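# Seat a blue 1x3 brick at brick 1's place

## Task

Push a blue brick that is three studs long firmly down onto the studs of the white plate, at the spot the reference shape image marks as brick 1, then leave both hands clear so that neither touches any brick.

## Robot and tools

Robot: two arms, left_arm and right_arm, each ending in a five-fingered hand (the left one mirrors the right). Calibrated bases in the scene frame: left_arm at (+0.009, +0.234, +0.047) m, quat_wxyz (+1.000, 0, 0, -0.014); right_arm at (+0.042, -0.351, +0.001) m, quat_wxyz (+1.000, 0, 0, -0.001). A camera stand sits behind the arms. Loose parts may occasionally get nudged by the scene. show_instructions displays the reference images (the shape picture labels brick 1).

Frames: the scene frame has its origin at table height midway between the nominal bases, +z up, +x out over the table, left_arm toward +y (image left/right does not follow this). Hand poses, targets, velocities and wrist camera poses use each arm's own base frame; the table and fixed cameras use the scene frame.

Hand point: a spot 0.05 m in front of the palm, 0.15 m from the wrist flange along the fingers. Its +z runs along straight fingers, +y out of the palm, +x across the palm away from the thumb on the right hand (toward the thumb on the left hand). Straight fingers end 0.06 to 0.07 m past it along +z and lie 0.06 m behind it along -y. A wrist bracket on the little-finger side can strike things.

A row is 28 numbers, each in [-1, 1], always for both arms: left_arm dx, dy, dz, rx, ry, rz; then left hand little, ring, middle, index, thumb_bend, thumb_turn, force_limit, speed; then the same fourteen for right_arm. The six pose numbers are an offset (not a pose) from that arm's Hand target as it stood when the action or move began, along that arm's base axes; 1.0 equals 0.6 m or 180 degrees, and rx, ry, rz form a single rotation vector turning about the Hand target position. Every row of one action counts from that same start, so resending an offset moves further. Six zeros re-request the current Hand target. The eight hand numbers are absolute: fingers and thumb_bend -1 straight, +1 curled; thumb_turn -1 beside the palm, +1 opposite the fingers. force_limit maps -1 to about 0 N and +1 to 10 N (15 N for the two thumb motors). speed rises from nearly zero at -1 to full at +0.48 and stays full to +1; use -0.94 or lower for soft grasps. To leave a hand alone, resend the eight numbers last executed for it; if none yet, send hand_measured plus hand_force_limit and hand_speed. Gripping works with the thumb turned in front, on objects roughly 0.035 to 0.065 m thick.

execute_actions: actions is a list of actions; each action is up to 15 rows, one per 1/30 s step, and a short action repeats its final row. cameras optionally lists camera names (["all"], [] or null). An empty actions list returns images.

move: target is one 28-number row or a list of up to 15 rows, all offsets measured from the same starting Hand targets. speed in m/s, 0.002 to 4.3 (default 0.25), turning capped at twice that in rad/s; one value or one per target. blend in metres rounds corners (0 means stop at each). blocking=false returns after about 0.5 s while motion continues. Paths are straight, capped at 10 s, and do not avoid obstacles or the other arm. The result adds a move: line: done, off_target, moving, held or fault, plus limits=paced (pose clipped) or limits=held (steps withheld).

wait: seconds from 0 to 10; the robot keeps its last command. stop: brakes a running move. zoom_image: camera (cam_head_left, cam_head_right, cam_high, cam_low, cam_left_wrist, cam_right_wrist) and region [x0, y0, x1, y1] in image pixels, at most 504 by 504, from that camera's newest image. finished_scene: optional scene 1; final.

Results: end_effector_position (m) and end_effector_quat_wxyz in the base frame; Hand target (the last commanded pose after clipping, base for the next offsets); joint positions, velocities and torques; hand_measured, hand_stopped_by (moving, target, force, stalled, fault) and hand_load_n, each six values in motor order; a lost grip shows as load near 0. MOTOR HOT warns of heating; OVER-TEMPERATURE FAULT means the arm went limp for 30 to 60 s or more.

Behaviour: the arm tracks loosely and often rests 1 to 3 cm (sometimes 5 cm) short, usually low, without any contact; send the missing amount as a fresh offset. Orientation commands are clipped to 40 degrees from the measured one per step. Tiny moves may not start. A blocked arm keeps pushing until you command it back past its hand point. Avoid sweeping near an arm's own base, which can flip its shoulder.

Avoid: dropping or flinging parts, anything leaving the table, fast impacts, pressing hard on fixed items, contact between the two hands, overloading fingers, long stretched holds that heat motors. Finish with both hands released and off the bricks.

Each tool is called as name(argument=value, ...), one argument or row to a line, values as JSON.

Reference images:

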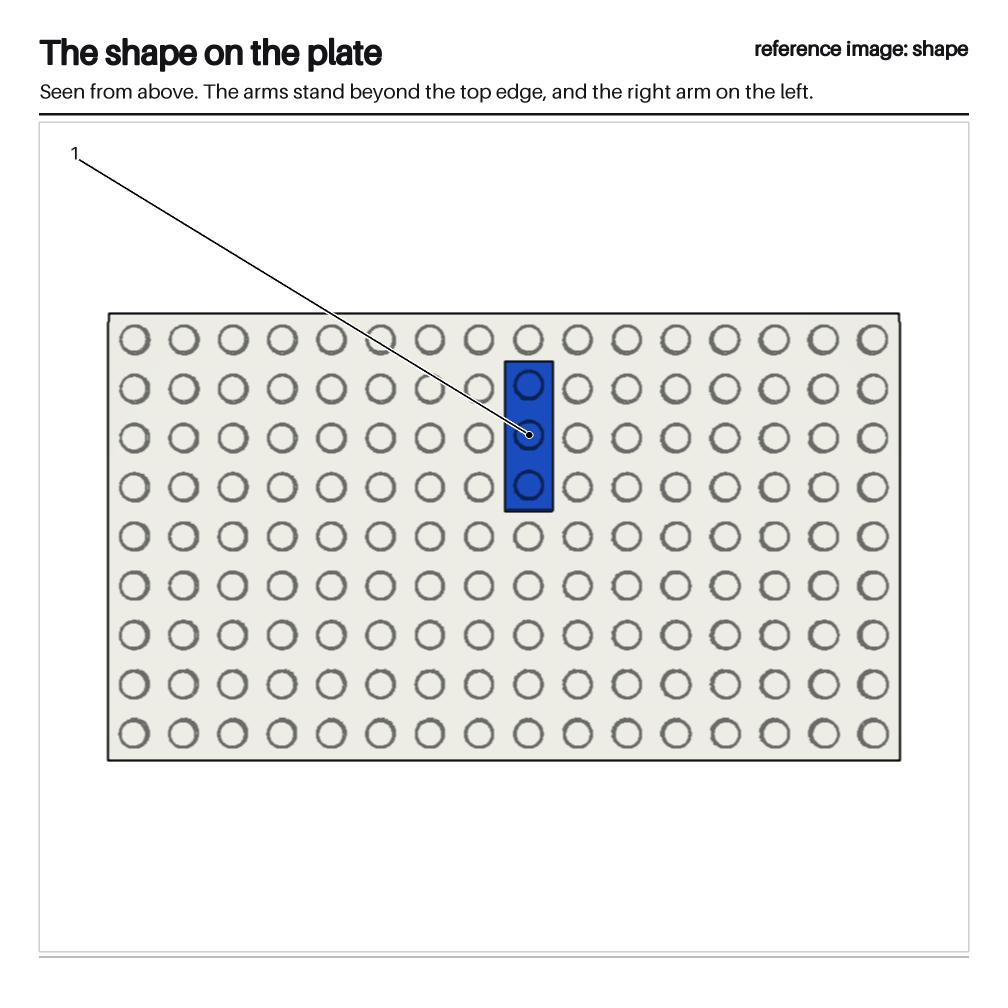

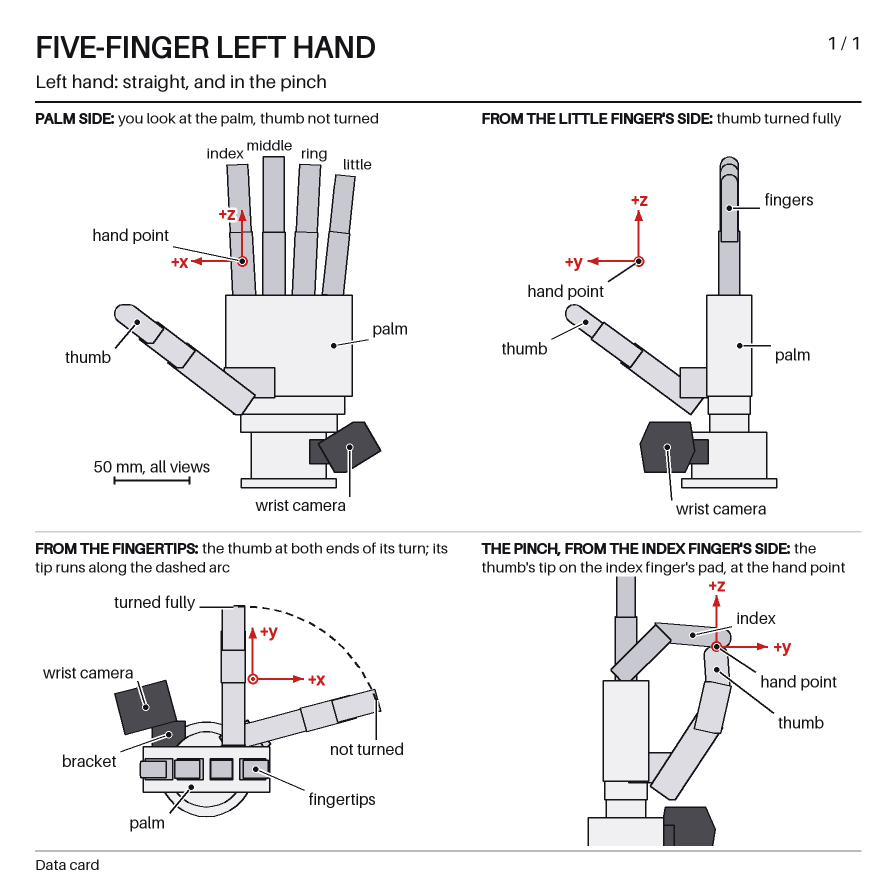

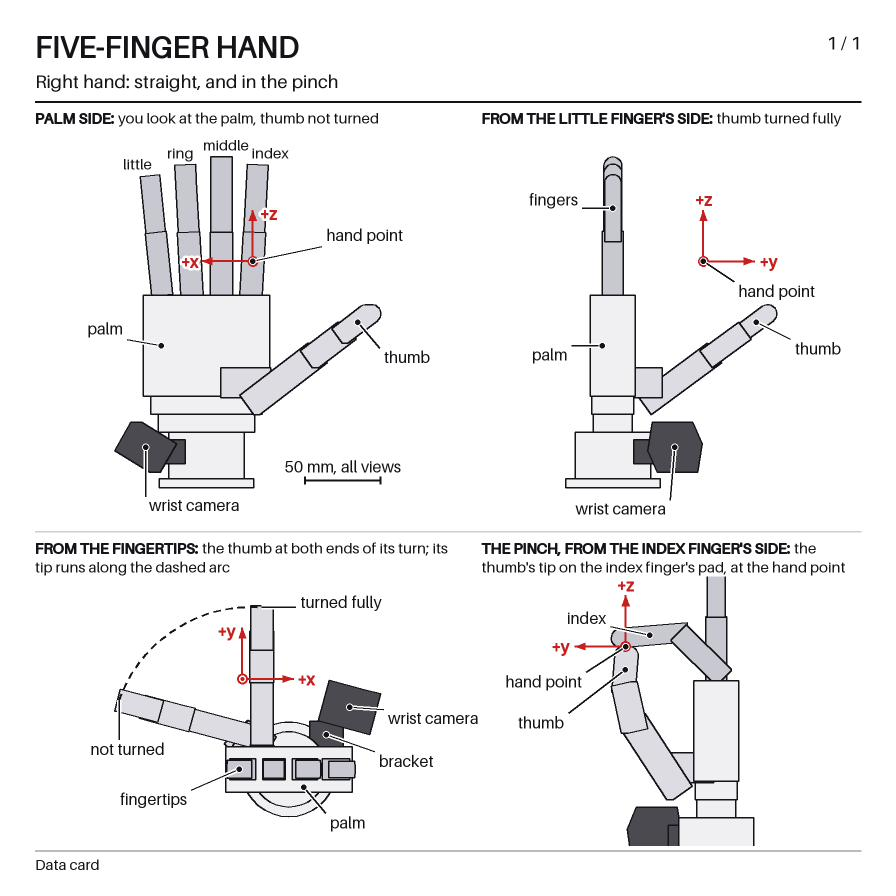

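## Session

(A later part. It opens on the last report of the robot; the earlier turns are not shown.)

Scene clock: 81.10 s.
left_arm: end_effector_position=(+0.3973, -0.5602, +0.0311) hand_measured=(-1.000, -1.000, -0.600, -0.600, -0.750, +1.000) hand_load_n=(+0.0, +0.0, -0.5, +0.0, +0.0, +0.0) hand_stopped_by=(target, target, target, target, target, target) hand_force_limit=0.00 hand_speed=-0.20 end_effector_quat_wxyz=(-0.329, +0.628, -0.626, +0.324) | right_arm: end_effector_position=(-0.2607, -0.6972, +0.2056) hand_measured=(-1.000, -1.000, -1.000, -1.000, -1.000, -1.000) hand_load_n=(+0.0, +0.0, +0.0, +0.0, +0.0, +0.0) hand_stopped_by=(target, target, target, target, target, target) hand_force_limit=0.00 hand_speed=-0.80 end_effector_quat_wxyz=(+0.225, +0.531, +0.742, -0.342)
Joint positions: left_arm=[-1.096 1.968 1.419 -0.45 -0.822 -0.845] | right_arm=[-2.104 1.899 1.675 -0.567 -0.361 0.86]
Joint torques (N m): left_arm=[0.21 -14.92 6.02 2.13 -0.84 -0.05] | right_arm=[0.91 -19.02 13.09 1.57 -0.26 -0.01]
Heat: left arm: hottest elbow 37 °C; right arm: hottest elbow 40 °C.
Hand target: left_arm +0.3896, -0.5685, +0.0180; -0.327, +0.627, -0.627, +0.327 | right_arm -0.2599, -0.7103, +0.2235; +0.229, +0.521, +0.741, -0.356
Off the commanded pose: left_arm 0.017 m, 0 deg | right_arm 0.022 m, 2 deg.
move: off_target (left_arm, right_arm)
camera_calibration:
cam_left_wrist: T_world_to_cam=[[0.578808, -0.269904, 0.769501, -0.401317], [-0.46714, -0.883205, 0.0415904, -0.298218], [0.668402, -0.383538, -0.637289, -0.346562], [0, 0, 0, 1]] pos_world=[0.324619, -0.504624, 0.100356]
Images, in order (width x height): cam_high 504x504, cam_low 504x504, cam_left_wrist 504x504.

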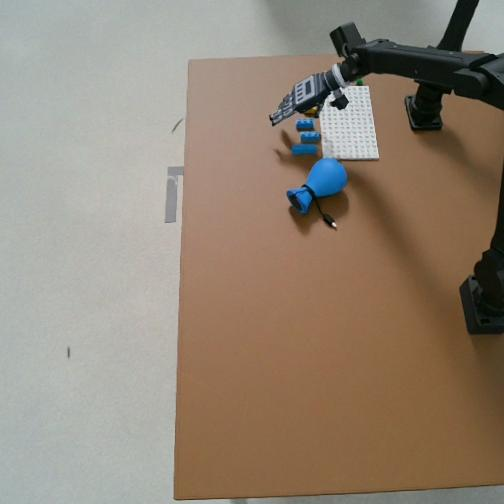

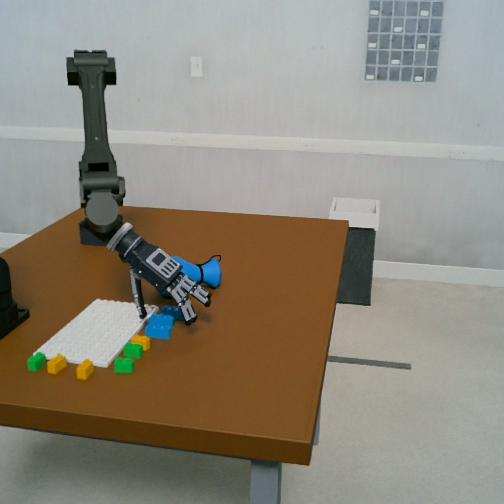

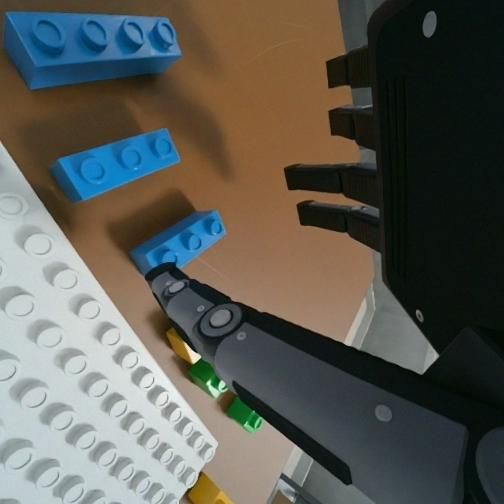

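move(
  target=[-0.0083,-0.0033,-0.0417,0,0,0,-1,-1,-0.6,-0.6,-0.75,1,0,-0.2,0,0,0,0,0,0,-1,-1,-1,-1,-1,-1,0,-0.8],
  speed=0.1,
  cameras=["cam_left_wrist","cam_low","cam_high"],
)

zoom_image(
  camera="cam_left_wrist",
  region=[110, 190, 240, 320],
)

zoom_image(
  camera="cam_low",
  region=[120, 270, 220, 370],
)

zoom_image(
  camera="cam_high",
  region=[260, 60, 360, 160],
)

Scene clock: 86.00 s.
left_arm: end_effector_position=(+0.3920, -0.5624, +0.0053) hand_measured=(-1.000, -1.000, -0.600, -0.600, -0.750, +1.000) hand_load_n=(+0.0, +0.0, +0.0, +0.0, +0.0, +0.0) hand_stopped_by=(target, target, target, target, target, target) hand_force_limit=0.00 hand_speed=-0.20 end_effector_quat_wxyz=(-0.330, +0.628, -0.627, +0.324) | right_arm: end_effector_position=(-0.2607, -0.6972, +0.2056) hand_measured=(-1.000, -1.000, -1.000, -1.000, -1.000, -1.000) hand_load_n=(+0.0, +0.0, +0.0, +0.0, +0.0, +0.0) hand_stopped_by=(target, target, target, target, target, target) hand_force_limit=0.00 hand_speed=-0.80 end_effector_quat_wxyz=(+0.225, +0.531, +0.742, -0.342)
Joint positions: left_arm=[-1.106 2.004 1.401 -0.406 -0.827 -0.855] | right_arm=[-2.104 1.899 1.675 -0.567 -0.361 0.86]
Joint torques (N m): left_arm=[0.56 -14.74 5.97 2.07 -0.79 -0.03] | right_arm=[0.85 -19.08 13.11 1.5 -0.28 -0.04]
Heat: left arm: hottest elbow 37 °C; right arm: hottest elbow 41 °C.
Hand target: left_arm +0.3847, -0.5703, -0.0070; -0.327, +0.627, -0.627, +0.327 | right_arm -0.2599, -0.7103, +0.2235; +0.229, +0.521, +0.741, -0.356
Off the commanded pose: left_arm 0.017 m, 1 deg | right_arm 0.022 m, 2 deg.
move: off_target (left_arm, right_arm)
camera_calibration:
cam_left_wrist: T_world_to_cam=[[0.579156, -0.271845, 0.768556, -0.380226], [-0.467755, -0.882944, 0.0401782, -0.301093], [0.66767, -0.382765, -0.63852, -0.359529], [0, 0, 0, 1]] pos_world=[0.31942, -0.506826, 0.074756]
Images, in order (width x height): cam_high 504x504, cam_low 504x504, cam_left_wrist 504x504.

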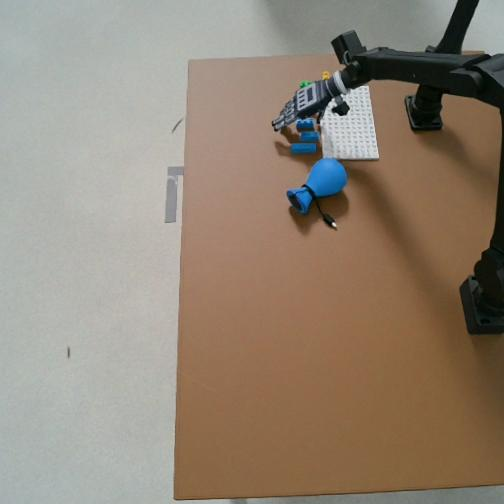

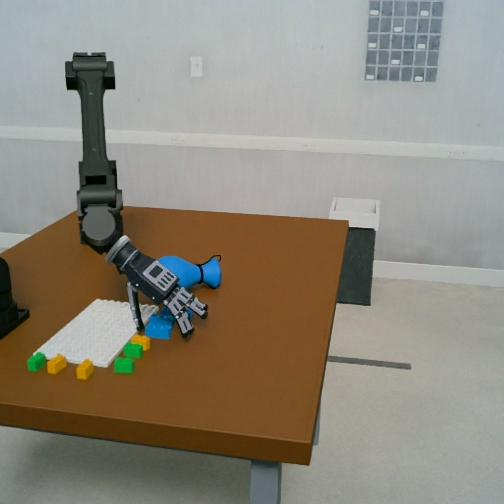

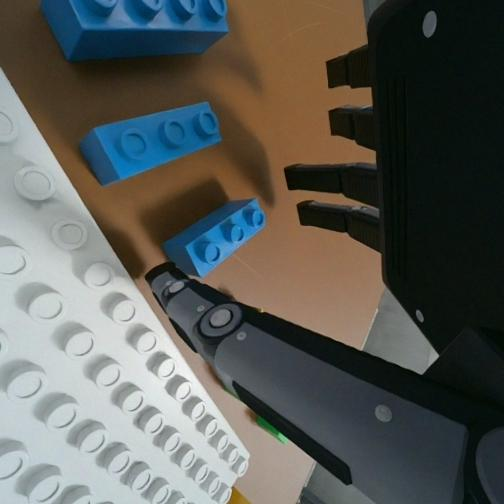

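Scaled by 3.877 from the camera's 504x504 image, which has a finer 720x720 frame.

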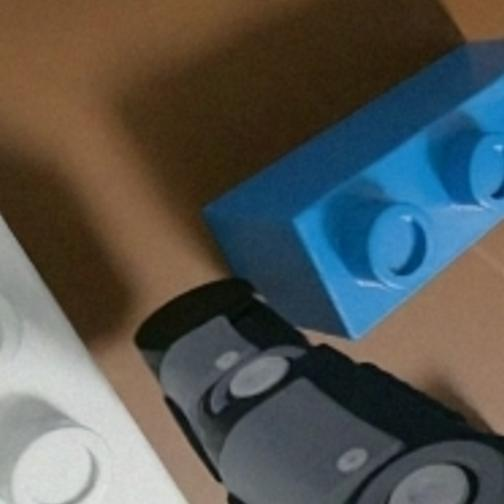

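Scaled by 5.040 from the camera's 504x504 image, which has a finer 720x720 frame.

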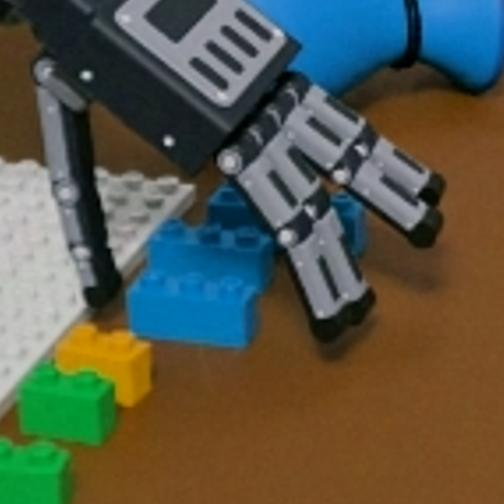

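Scaled by 5.040 from the camera's 504x504 image, which has a finer 720x720 frame.

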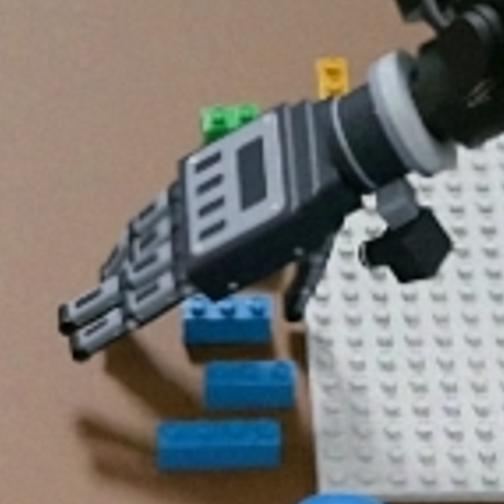

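move(
  target=[0.01,0.0117,0.0167,0,-0.0278,0,-1,-1,-0.6,-0.6,-0.75,1,0,-0.2,0,0,0,0,0,0,-1,-1,-1,-1,-1,-1,0,-0.8],
  speed=0.1,
  cameras=["cam_left_wrist","cam_low","cam_high"],
)

zoom_image(
  camera="cam_left_wrist",
  region=[110, 190, 240, 320],
)

zoom_image(
  camera="cam_low",
  region=[120, 270, 220, 370],
)

zoom_image(
  camera="cam_high",
  region=[260, 60, 360, 160],
)

Scene clock: 91.53 s.
left_arm: end_effector_position=(+0.3985, -0.5566, +0.0033) hand_measured=(-1.000, -1.000, -0.600, -0.600, -0.750, +1.000) hand_load_n=(+0.0, +0.0, +0.0, +0.0, +0.0, +0.0) hand_stopped_by=(target, target, target, target, target, target) hand_force_limit=0.00 hand_speed=-0.20 end_effector_quat_wxyz=(-0.354, +0.621, -0.606, +0.348) | right_arm: end_effector_position=(-0.2607, -0.6972, +0.2056) hand_measured=(-1.000, -1.000, -1.000, -1.000, -1.000, -1.000) hand_load_n=(+0.0, +0.0, +0.0, +0.0, +0.0, +0.0) hand_stopped_by=(target, target, target, target, target, target) hand_force_limit=0.00 hand_speed=-0.80 end_effector_quat_wxyz=(+0.225, +0.531, +0.742, -0.342)
Joint positions: left_arm=[-1.112 2.004 1.351 -0.291 -0.896 -0.827] | right_arm=[-2.104 1.899 1.675 -0.567 -0.361 0.86]
Joint torques (N m): left_arm=[0.44 -16.32 5.55 2.26 -0.84 0.22] | right_arm=[0.79 -19.08 13.12 1.55 -0.27 -0.01]
Heat: left arm: hottest elbow 37 °C; right arm: hottest elbow 41 °C.
Hand target: left_arm +0.3906, -0.5632, +0.0029; -0.354, +0.612, -0.612, +0.354 | right_arm -0.2599, -0.7103, +0.2235; +0.229, +0.521, +0.741, -0.356
Off the commanded pose: left_arm 0.010 m, 1 deg | right_arm 0.022 m, 2 deg.
move: off_target (right_arm)
camera_calibration:
cam_left_wrist: T_world_to_cam=[[0.520501, -0.255814, 0.81464, -0.348603], [-0.454635, -0.890612, 0.0108103, -0.302362], [0.722763, -0.375991, -0.579866, -0.381255], [0, 0, 0, 1]] pos_world=[0.319541, -0.501813, 0.0661777]
Images, in order (width x height): cam_high 504x504, cam_low 504x504, cam_left_wrist 504x504.

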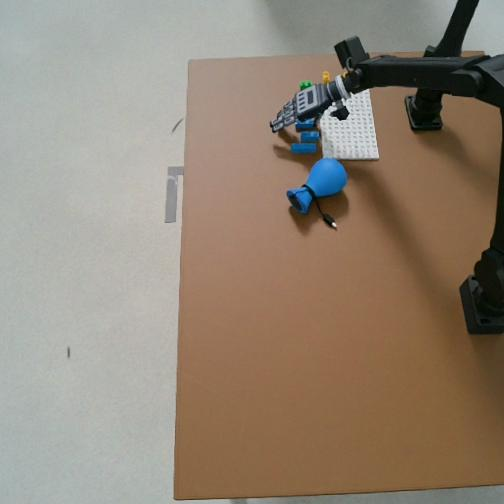

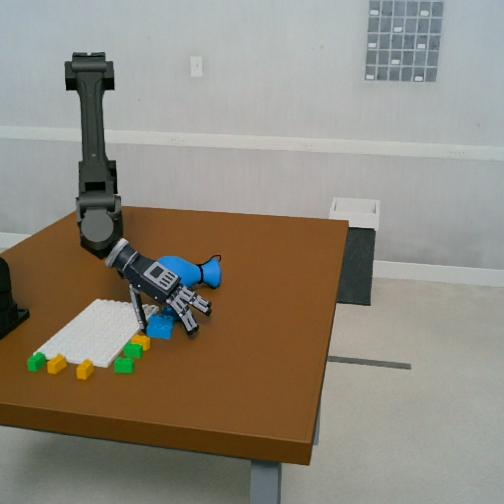

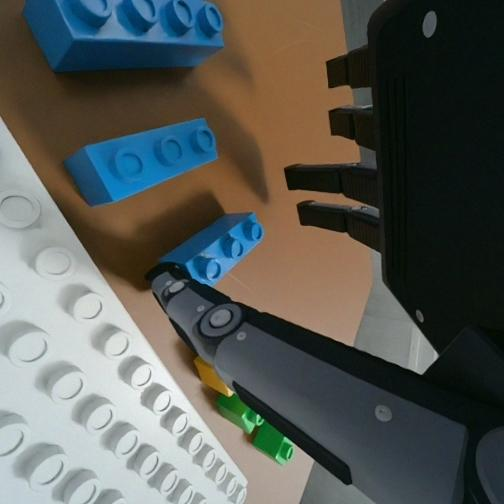

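Scaled by 3.877 from the camera's 504x504 image, which has a finer 720x720 frame.

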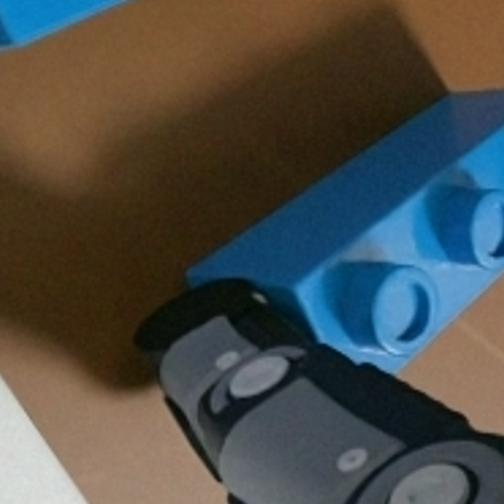

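Scaled by 5.040 from the camera's 504x504 image, which has a finer 720x720 frame.

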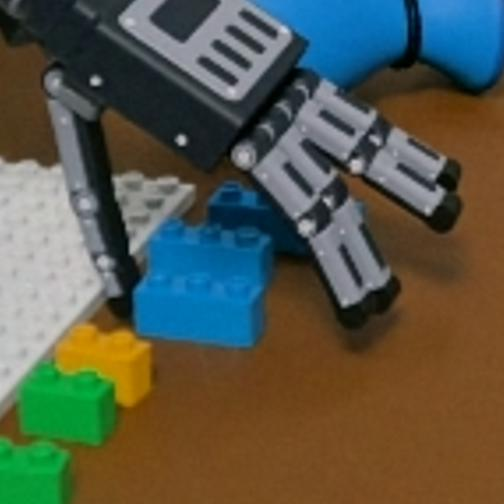

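Scaled by 5.040 from the camera's 504x504 image, which has a finer 720x720 frame.

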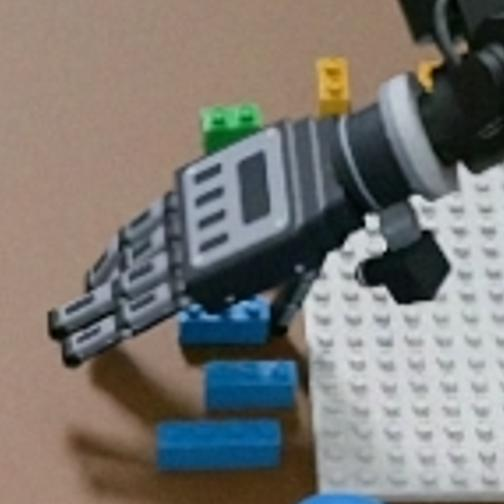

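move(
  target=[-0.0075,-0.01,0,0,0,0,-1,-1,-0.6,-0.6,-0.75,1,0,-0.2,0,0,0,0,0,0,-1,-1,-1,-1,-1,-1,0,-0.8],
  speed=0.1,
  cameras=["cam_left_wrist","cam_low","cam_high"],
)

zoom_image(
  camera="cam_left_wrist",
  region=[110, 190, 240, 320],
)

zoom_image(
  camera="cam_low",
  region=[120, 270, 220, 370],
)

Scene clock: 93.83 s.
left_arm: end_effector_position=(+0.3928, -0.5603, +0.0038) hand_measured=(-1.000, -1.000, -0.600, -0.600, -0.750, +1.000) hand_load_n=(+0.0, +0.0, +0.0, +0.0, +0.0, -0.5) hand_stopped_by=(target, target, target, target, target, target) hand_force_limit=0.00 hand_speed=-0.20 end_effector_quat_wxyz=(-0.355, +0.617, -0.608, +0.350) | right_arm: end_effector_position=(-0.2607, -0.6972, +0.2056) hand_measured=(-1.000, -1.000, -1.000, -1.000, -1.000, -1.000) hand_load_n=(+0.0, +0.0, +0.0, +0.0, +0.0, +0.0) hand_stopped_by=(target, target, target, target, target, target) hand_force_limit=0.00 hand_speed=-0.80 end_effector_quat_wxyz=(+0.225, +0.531, +0.742, -0.342)
Joint positions: left_arm=[-1.123 2.004 1.351 -0.291 -0.902 -0.826] | right_arm=[-2.104 1.899 1.675 -0.567 -0.361 0.86]
Joint torques (N m): left_arm=[0.26 -15.62 6.31 1.47 -0.83 0.09] | right_arm=[0.79 -18.84 13.07 1.57 -0.27 -0.02]
Heat: left arm: hottest elbow 37 °C; right arm: hottest elbow 41 °C.
Hand target: left_arm +0.3861, -0.5692, +0.0029; -0.354, +0.612, -0.612, +0.354 | right_arm -0.2599, -0.7103, +0.2235; +0.229, +0.521, +0.741, -0.356
Off the commanded pose: left_arm 0.011 m, 1 deg | right_arm 0.022 m, 2 deg.
move: off_target (left_arm, right_arm)
camera_calibration:
cam_left_wrist: T_world_to_cam=[[0.514803, -0.26195, 0.816309, -0.348276], [-0.461838, -0.886939, 0.00664243, -0.303281], [0.722276, -0.380422, -0.577578, -0.380617], [0, 0, 0, 1]] pos_world=[0.314137, -0.505018, 0.066479]
Images, in order (width x height): cam_high 504x504, cam_low 504x504, cam_left_wrist 504x504.

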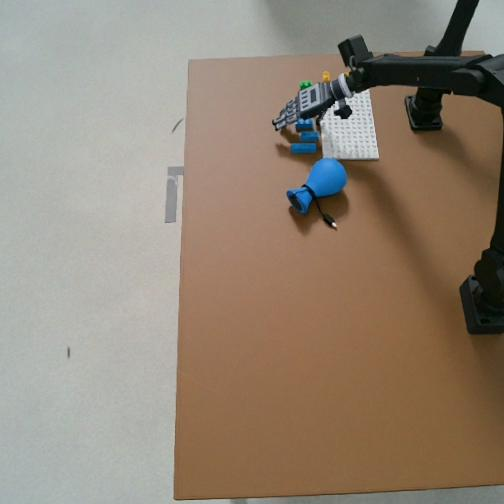

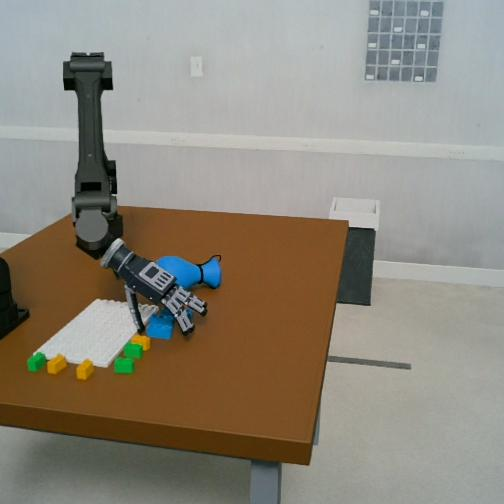

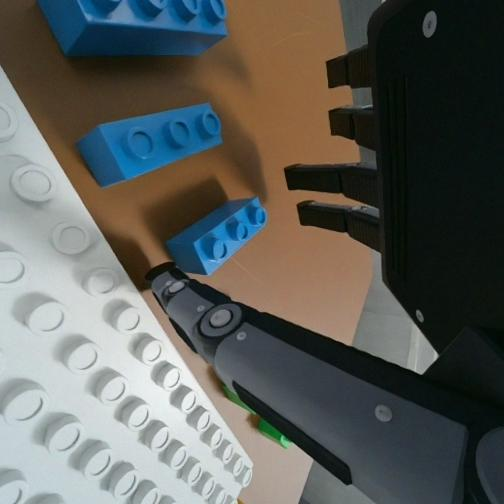

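Scaled by 3.877 from the camera's 504x504 image, which has a finer 720x720 frame.

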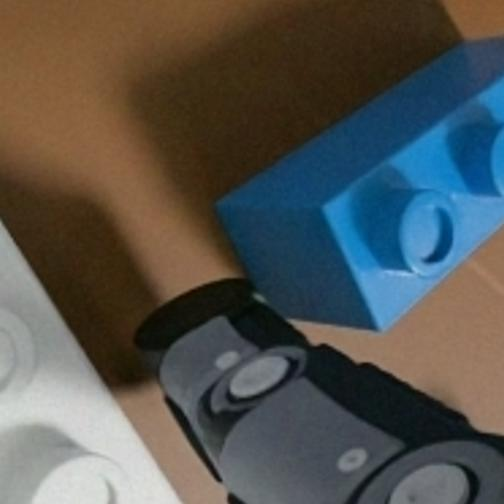

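Scaled by 5.040 from the camera's 504x504 image, which has a finer 720x720 frame.

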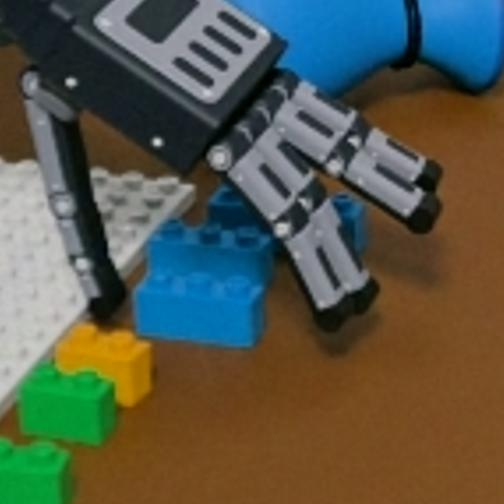

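execute_actions(
  actions=[
    [[0,0,0,0,0,0,-1,-1,0.2,0.1,-0.75,1,-0.2,-0.88,0,0,0,0,0,0,-1,-1,-1,-1,-1,-1,0,-0.8]],
    [[0,0,0,0,0,0,-1,-1,0.2,0.1,-0.75,1,-0.2,-0.88,0,0,0,0,0,0,-1,-1,-1,-1,-1,-1,0,-0.8]],
    [[0,0,0,0,0,0,-1,-1,0.2,0.1,-0.75,1,-0.2,-0.88,0,0,0,0,0,0,-1,-1,-1,-1,-1,-1,0,-0.8]],
  ],
  cameras=["cam_left_wrist","cam_low","cam_high"],
)

zoom_image(
  camera="cam_left_wrist",
  region=[110, 160, 310, 360],
)

zoom_image(
  camera="cam_low",
  region=[120, 270, 220, 370],
)

Scene clock: 98.80 s.
left_arm: end_effector_position=(+0.3928, -0.5603, +0.0039) hand_measured=(-1.000, -1.000, -0.046, +0.100, -0.752, +1.000) hand_load_n=(+0.0, +0.0, +6.5, +0.0, +6.0, +1.5) hand_stopped_by=(target, target, force, target, target, target) hand_force_limit=-0.20 hand_speed=-0.88 end_effector_quat_wxyz=(-0.356, +0.617, -0.608, +0.350) | right_arm: end_effector_position=(-0.2607, -0.6972, +0.2056) hand_measured=(-1.000, -1.000, -1.000, -1.000, -1.000, -1.000) hand_load_n=(+0.0, +0.0, +0.0, +0.0, +0.0, -0.5) hand_stopped_by=(target, target, target, target, target, target) hand_force_limit=0.00 hand_speed=-0.80 end_effector_quat_wxyz=(+0.225, +0.531, +0.742, -0.342)
Joint positions: left_arm=[-1.123 2.004 1.351 -0.291 -0.903 -0.826] | right_arm=[-2.104 1.899 1.675 -0.567 -0.361 0.86]
Joint torques (N m): left_arm=[0.67 -15.91 6.45 1.5 -0.81 0.09] | right_arm=[0.62 -19.02 13.11 1.54 -0.27 -0.02]
Heat: left arm: hottest elbow 37 °C; right arm: hottest elbow 41 °C.
Hand target: left_arm +0.3861, -0.5692, +0.0029; -0.354, +0.612, -0.612, +0.354 | right_arm -0.2599, -0.7103, +0.2235; +0.229, +0.521, +0.741, -0.356
Off the commanded pose: left_arm 0.011 m, 1 deg | right_arm 0.022 m, 2 deg.
Step readings (end_effector_position of left_arm | right_arm):
0: (+0.3927, -0.5604, +0.0039) | (-0.2607, -0.6972, +0.2056)
1: (+0.3927, -0.5604, +0.0039) | (-0.2607, -0.6972, +0.2056)
2: (+0.3927, -0.5604, +0.0039) | (-0.2607, -0.6972, +0.2056)
4: (+0.3927, -0.5604, +0.0039) | (-0.2607, -0.6972, +0.2056)
8: (+0.3927, -0.5604, +0.0039) | (-0.2607, -0.6972, +0.2056)
15: (+0.3927, -0.5604, +0.0039) | (-0.2607, -0.6972, +0.2056)
16: (+0.3927, -0.5604, +0.0039) | (-0.2607, -0.6972, +0.2056)
17: (+0.3927, -0.5604, +0.0039) | (-0.2607, -0.6972, +0.2056)
19: (+0.3927, -0.5604, +0.0039) | (-0.2607, -0.6972, +0.2056)
23: (+0.3927, -0.5604, +0.0039) | (-0.2607, -0.6972, +0.2056)
30: (+0.3927, -0.5604, +0.0039) | (-0.2607, -0.6972, +0.2056)
31: (+0.3927, -0.5604, +0.0039) | (-0.2607, -0.6972, +0.2056)
32: (+0.3927, -0.5604, +0.0039) | (-0.2607, -0.6972, +0.2056)
34: (+0.3927, -0.5604, +0.0039) | (-0.2607, -0.6972, +0.2056)
38: (+0.3927, -0.5604, +0.0039) | (-0.2607, -0.6972, +0.2056)
45: (+0.3927, -0.5604, +0.0039) | (-0.2607, -0.6972, +0.2056)
camera_calibration:
cam_left_wrist: T_world_to_cam=[[0.51417, -0.262167, 0.816638, -0.348187], [-0.461631, -0.887053, 0.00587871, -0.303446], [0.72286, -0.380008, -0.57712, -0.380419], [0, 0, 0, 1]] pos_world=[0.313937, -0.505018, 0.0665792]
Images, in order (width x height): cam_high 504x504, cam_low 504x504, cam_left_wrist 504x504.

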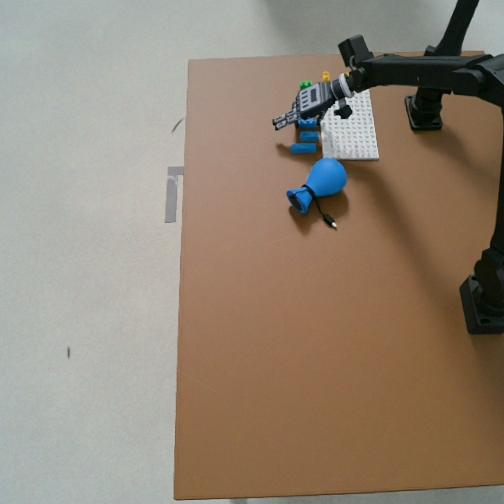

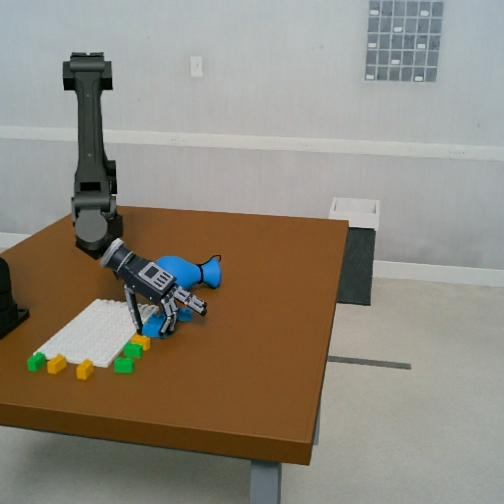

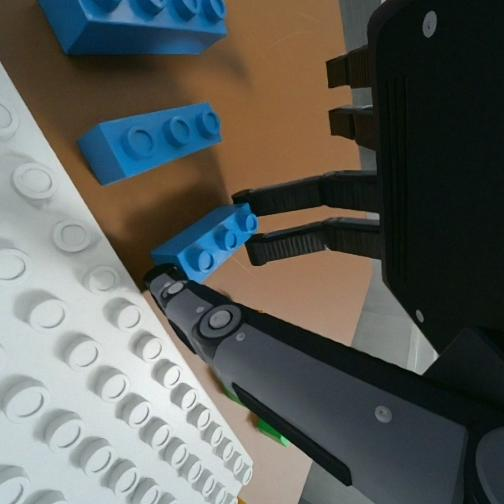

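Scaled by 2.520 from the camera's 504x504 image, which has a finer 720x720 frame.

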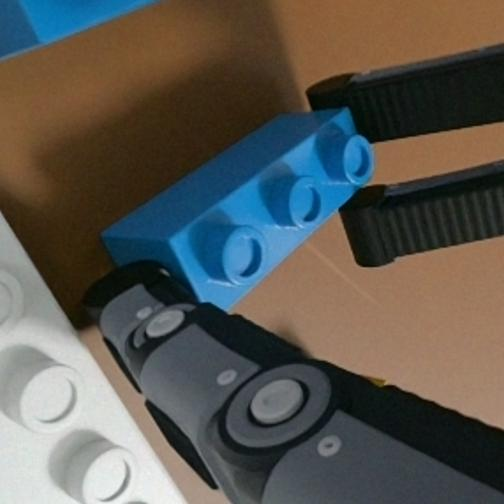

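Scaled by 5.040 from the camera's 504x504 image, which has a finer 720x720 frame.

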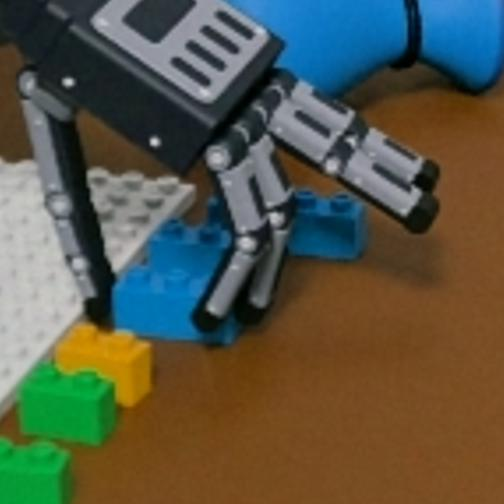

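move(
  target=[0.005,0.0083,0.1,0,0,0,-1,-1,0.2,-0.8,-0.75,1,-0.2,-0.7,0,0,0,0,0,0,-1,-1,-1,-1,-1,-1,0,-0.8],
  speed=0.12,
  cameras=["all"],
)

zoom_image(
  camera="cam_left_wrist",
  region=[110, 160, 310, 360],
)

zoom_image(
  camera="cam_low",
  region=[120, 250, 220, 350],
)

Scene clock: 103.03 s.
left_arm: end_effector_position=(+0.3877, -0.5496, +0.0460) hand_measured=(-1.000, -1.000, -0.046, -0.800, -0.752, +1.000) hand_load_n=(+0.0, +0.0, +6.5, +0.0, +6.0, +1.5) hand_stopped_by=(target, target, force, target, target, target) hand_force_limit=-0.20 hand_speed=-0.70 end_effector_quat_wxyz=(-0.358, +0.616, -0.612, +0.344) | right_arm: end_effector_position=(-0.2607, -0.6972, +0.2056) hand_measured=(-1.000, -1.000, -1.000, -1.000, -1.000, -1.000) hand_load_n=(+0.0, +0.0, +0.0, +0.0, +0.0, +0.0) hand_stopped_by=(target, target, target, target, target, target) hand_force_limit=0.00 hand_speed=-0.80 end_effector_quat_wxyz=(+0.225, +0.531, +0.742, -0.342)
Joint positions: left_arm=[-1.123 1.92 1.353 -0.393 -0.903 -0.826] | right_arm=[-2.104 1.899 1.675 -0.567 -0.361 0.86]
Joint torques (N m): left_arm=[1.03 -15.74 8.69 0.95 -0.59 0.23] | right_arm=[0.62 -19.14 13.05 1.54 -0.26 -0.01]
Heat: left arm: hottest elbow 37 °C; right arm: hottest elbow 41 °C.
Hand target: left_arm +0.3892, -0.5643, +0.0629; -0.354, +0.612, -0.612, +0.354 | right_arm -0.2599, -0.7103, +0.2235; +0.229, +0.521, +0.741, -0.356
Off the commanded pose: left_arm 0.022 m, 1 deg | right_arm 0.022 m, 2 deg.
move: off_target (left_arm, right_arm)
camera_calibration:
cam_left_wrist: T_world_to_cam=[[0.519817, -0.273923, 0.80917, -0.385449], [-0.461587, -0.887087, -0.00377253, -0.29611], [0.718838, -0.371542, -0.587562, -0.341748], [0, 0, 0, 1]] pos_world=[0.309343, -0.495232, 0.109979]
cam_right_wrist: T_world_to_cam=[[0.801664, 0.345316, -0.487946, 0.553582], [0.539944, -0.0680325, 0.838947, -0.0804527], [0.256505, -0.936017, -0.24099, -0.423362], [0, 0, 0, 1]] pos_world=[-0.291752, -0.592908, 0.235587]

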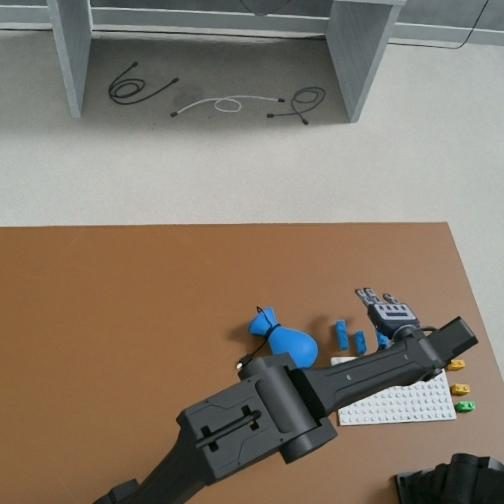

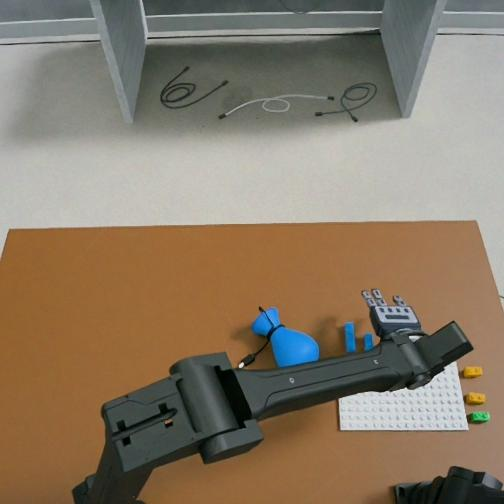

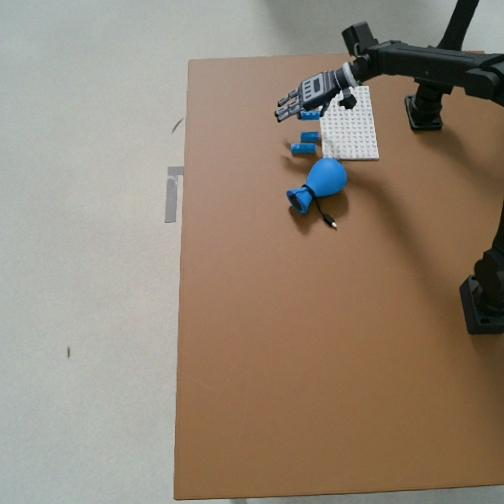

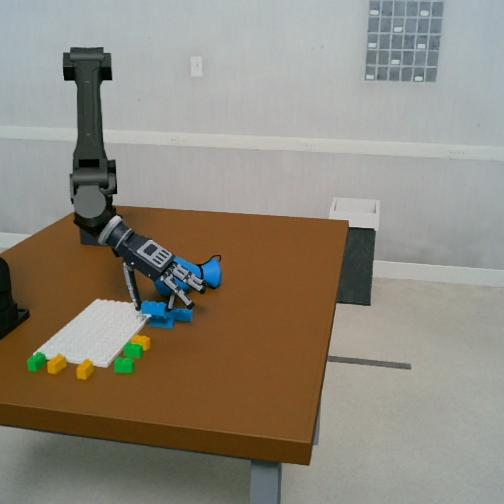

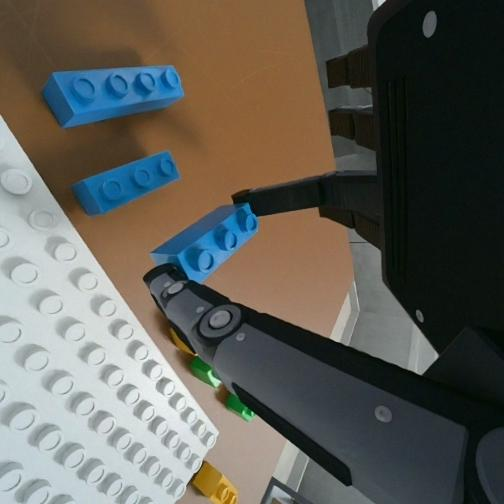

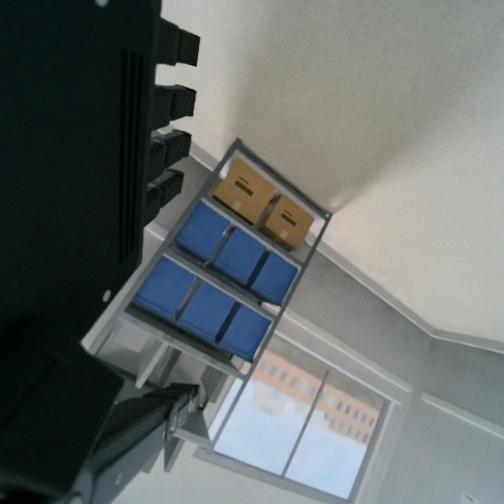

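Scaled by 2.520 from the camera's 504x504 image, which has a finer 720x720 frame.

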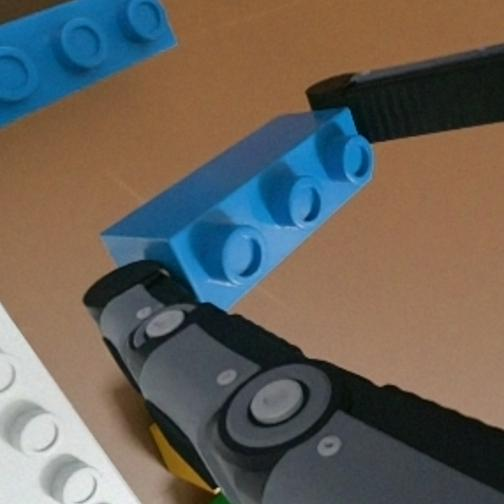

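Scaled by 5.040 from the camera's 504x504 image, which has a finer 720x720 frame.

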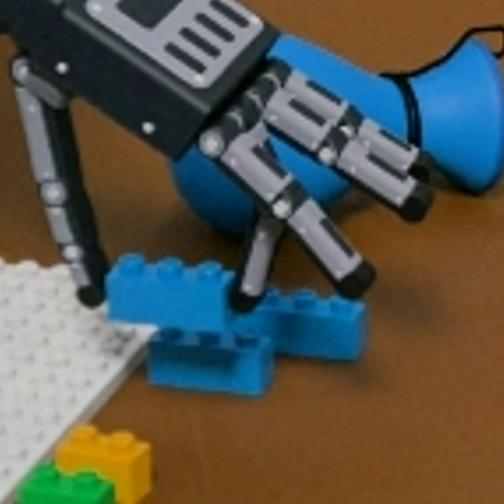

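zoom_image(
  camera="cam_high",
  region=[265, 65, 385, 185],
)

zoom_image(
  camera="cam_low",
  region=[125, 285, 205, 365],
)

zoom_image(
  camera="cam_head_left",
  region=[320, 280, 460, 420],
)

Scaled by 4.200 from the camera's 504x504 image, which has a finer 720x720 frame.

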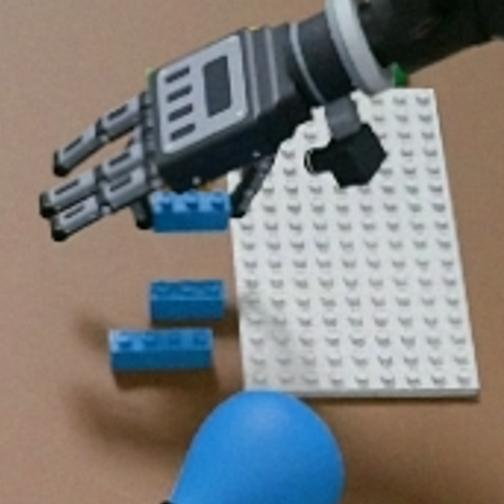

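Scaled by 6.300 from the camera's 504x504 image, which has a finer 720x720 frame.

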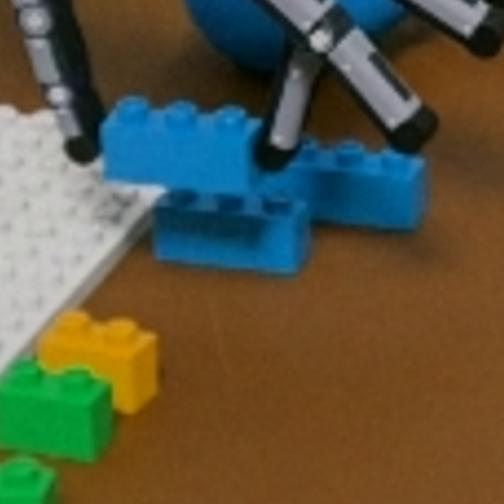

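Scaled by 3.600 from the camera's 504x504 image, which has a finer 720x720 frame.

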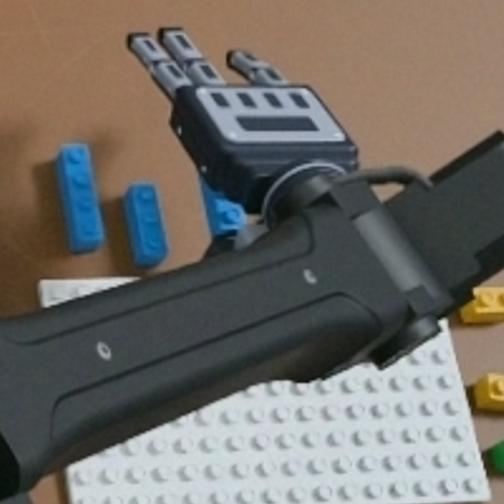

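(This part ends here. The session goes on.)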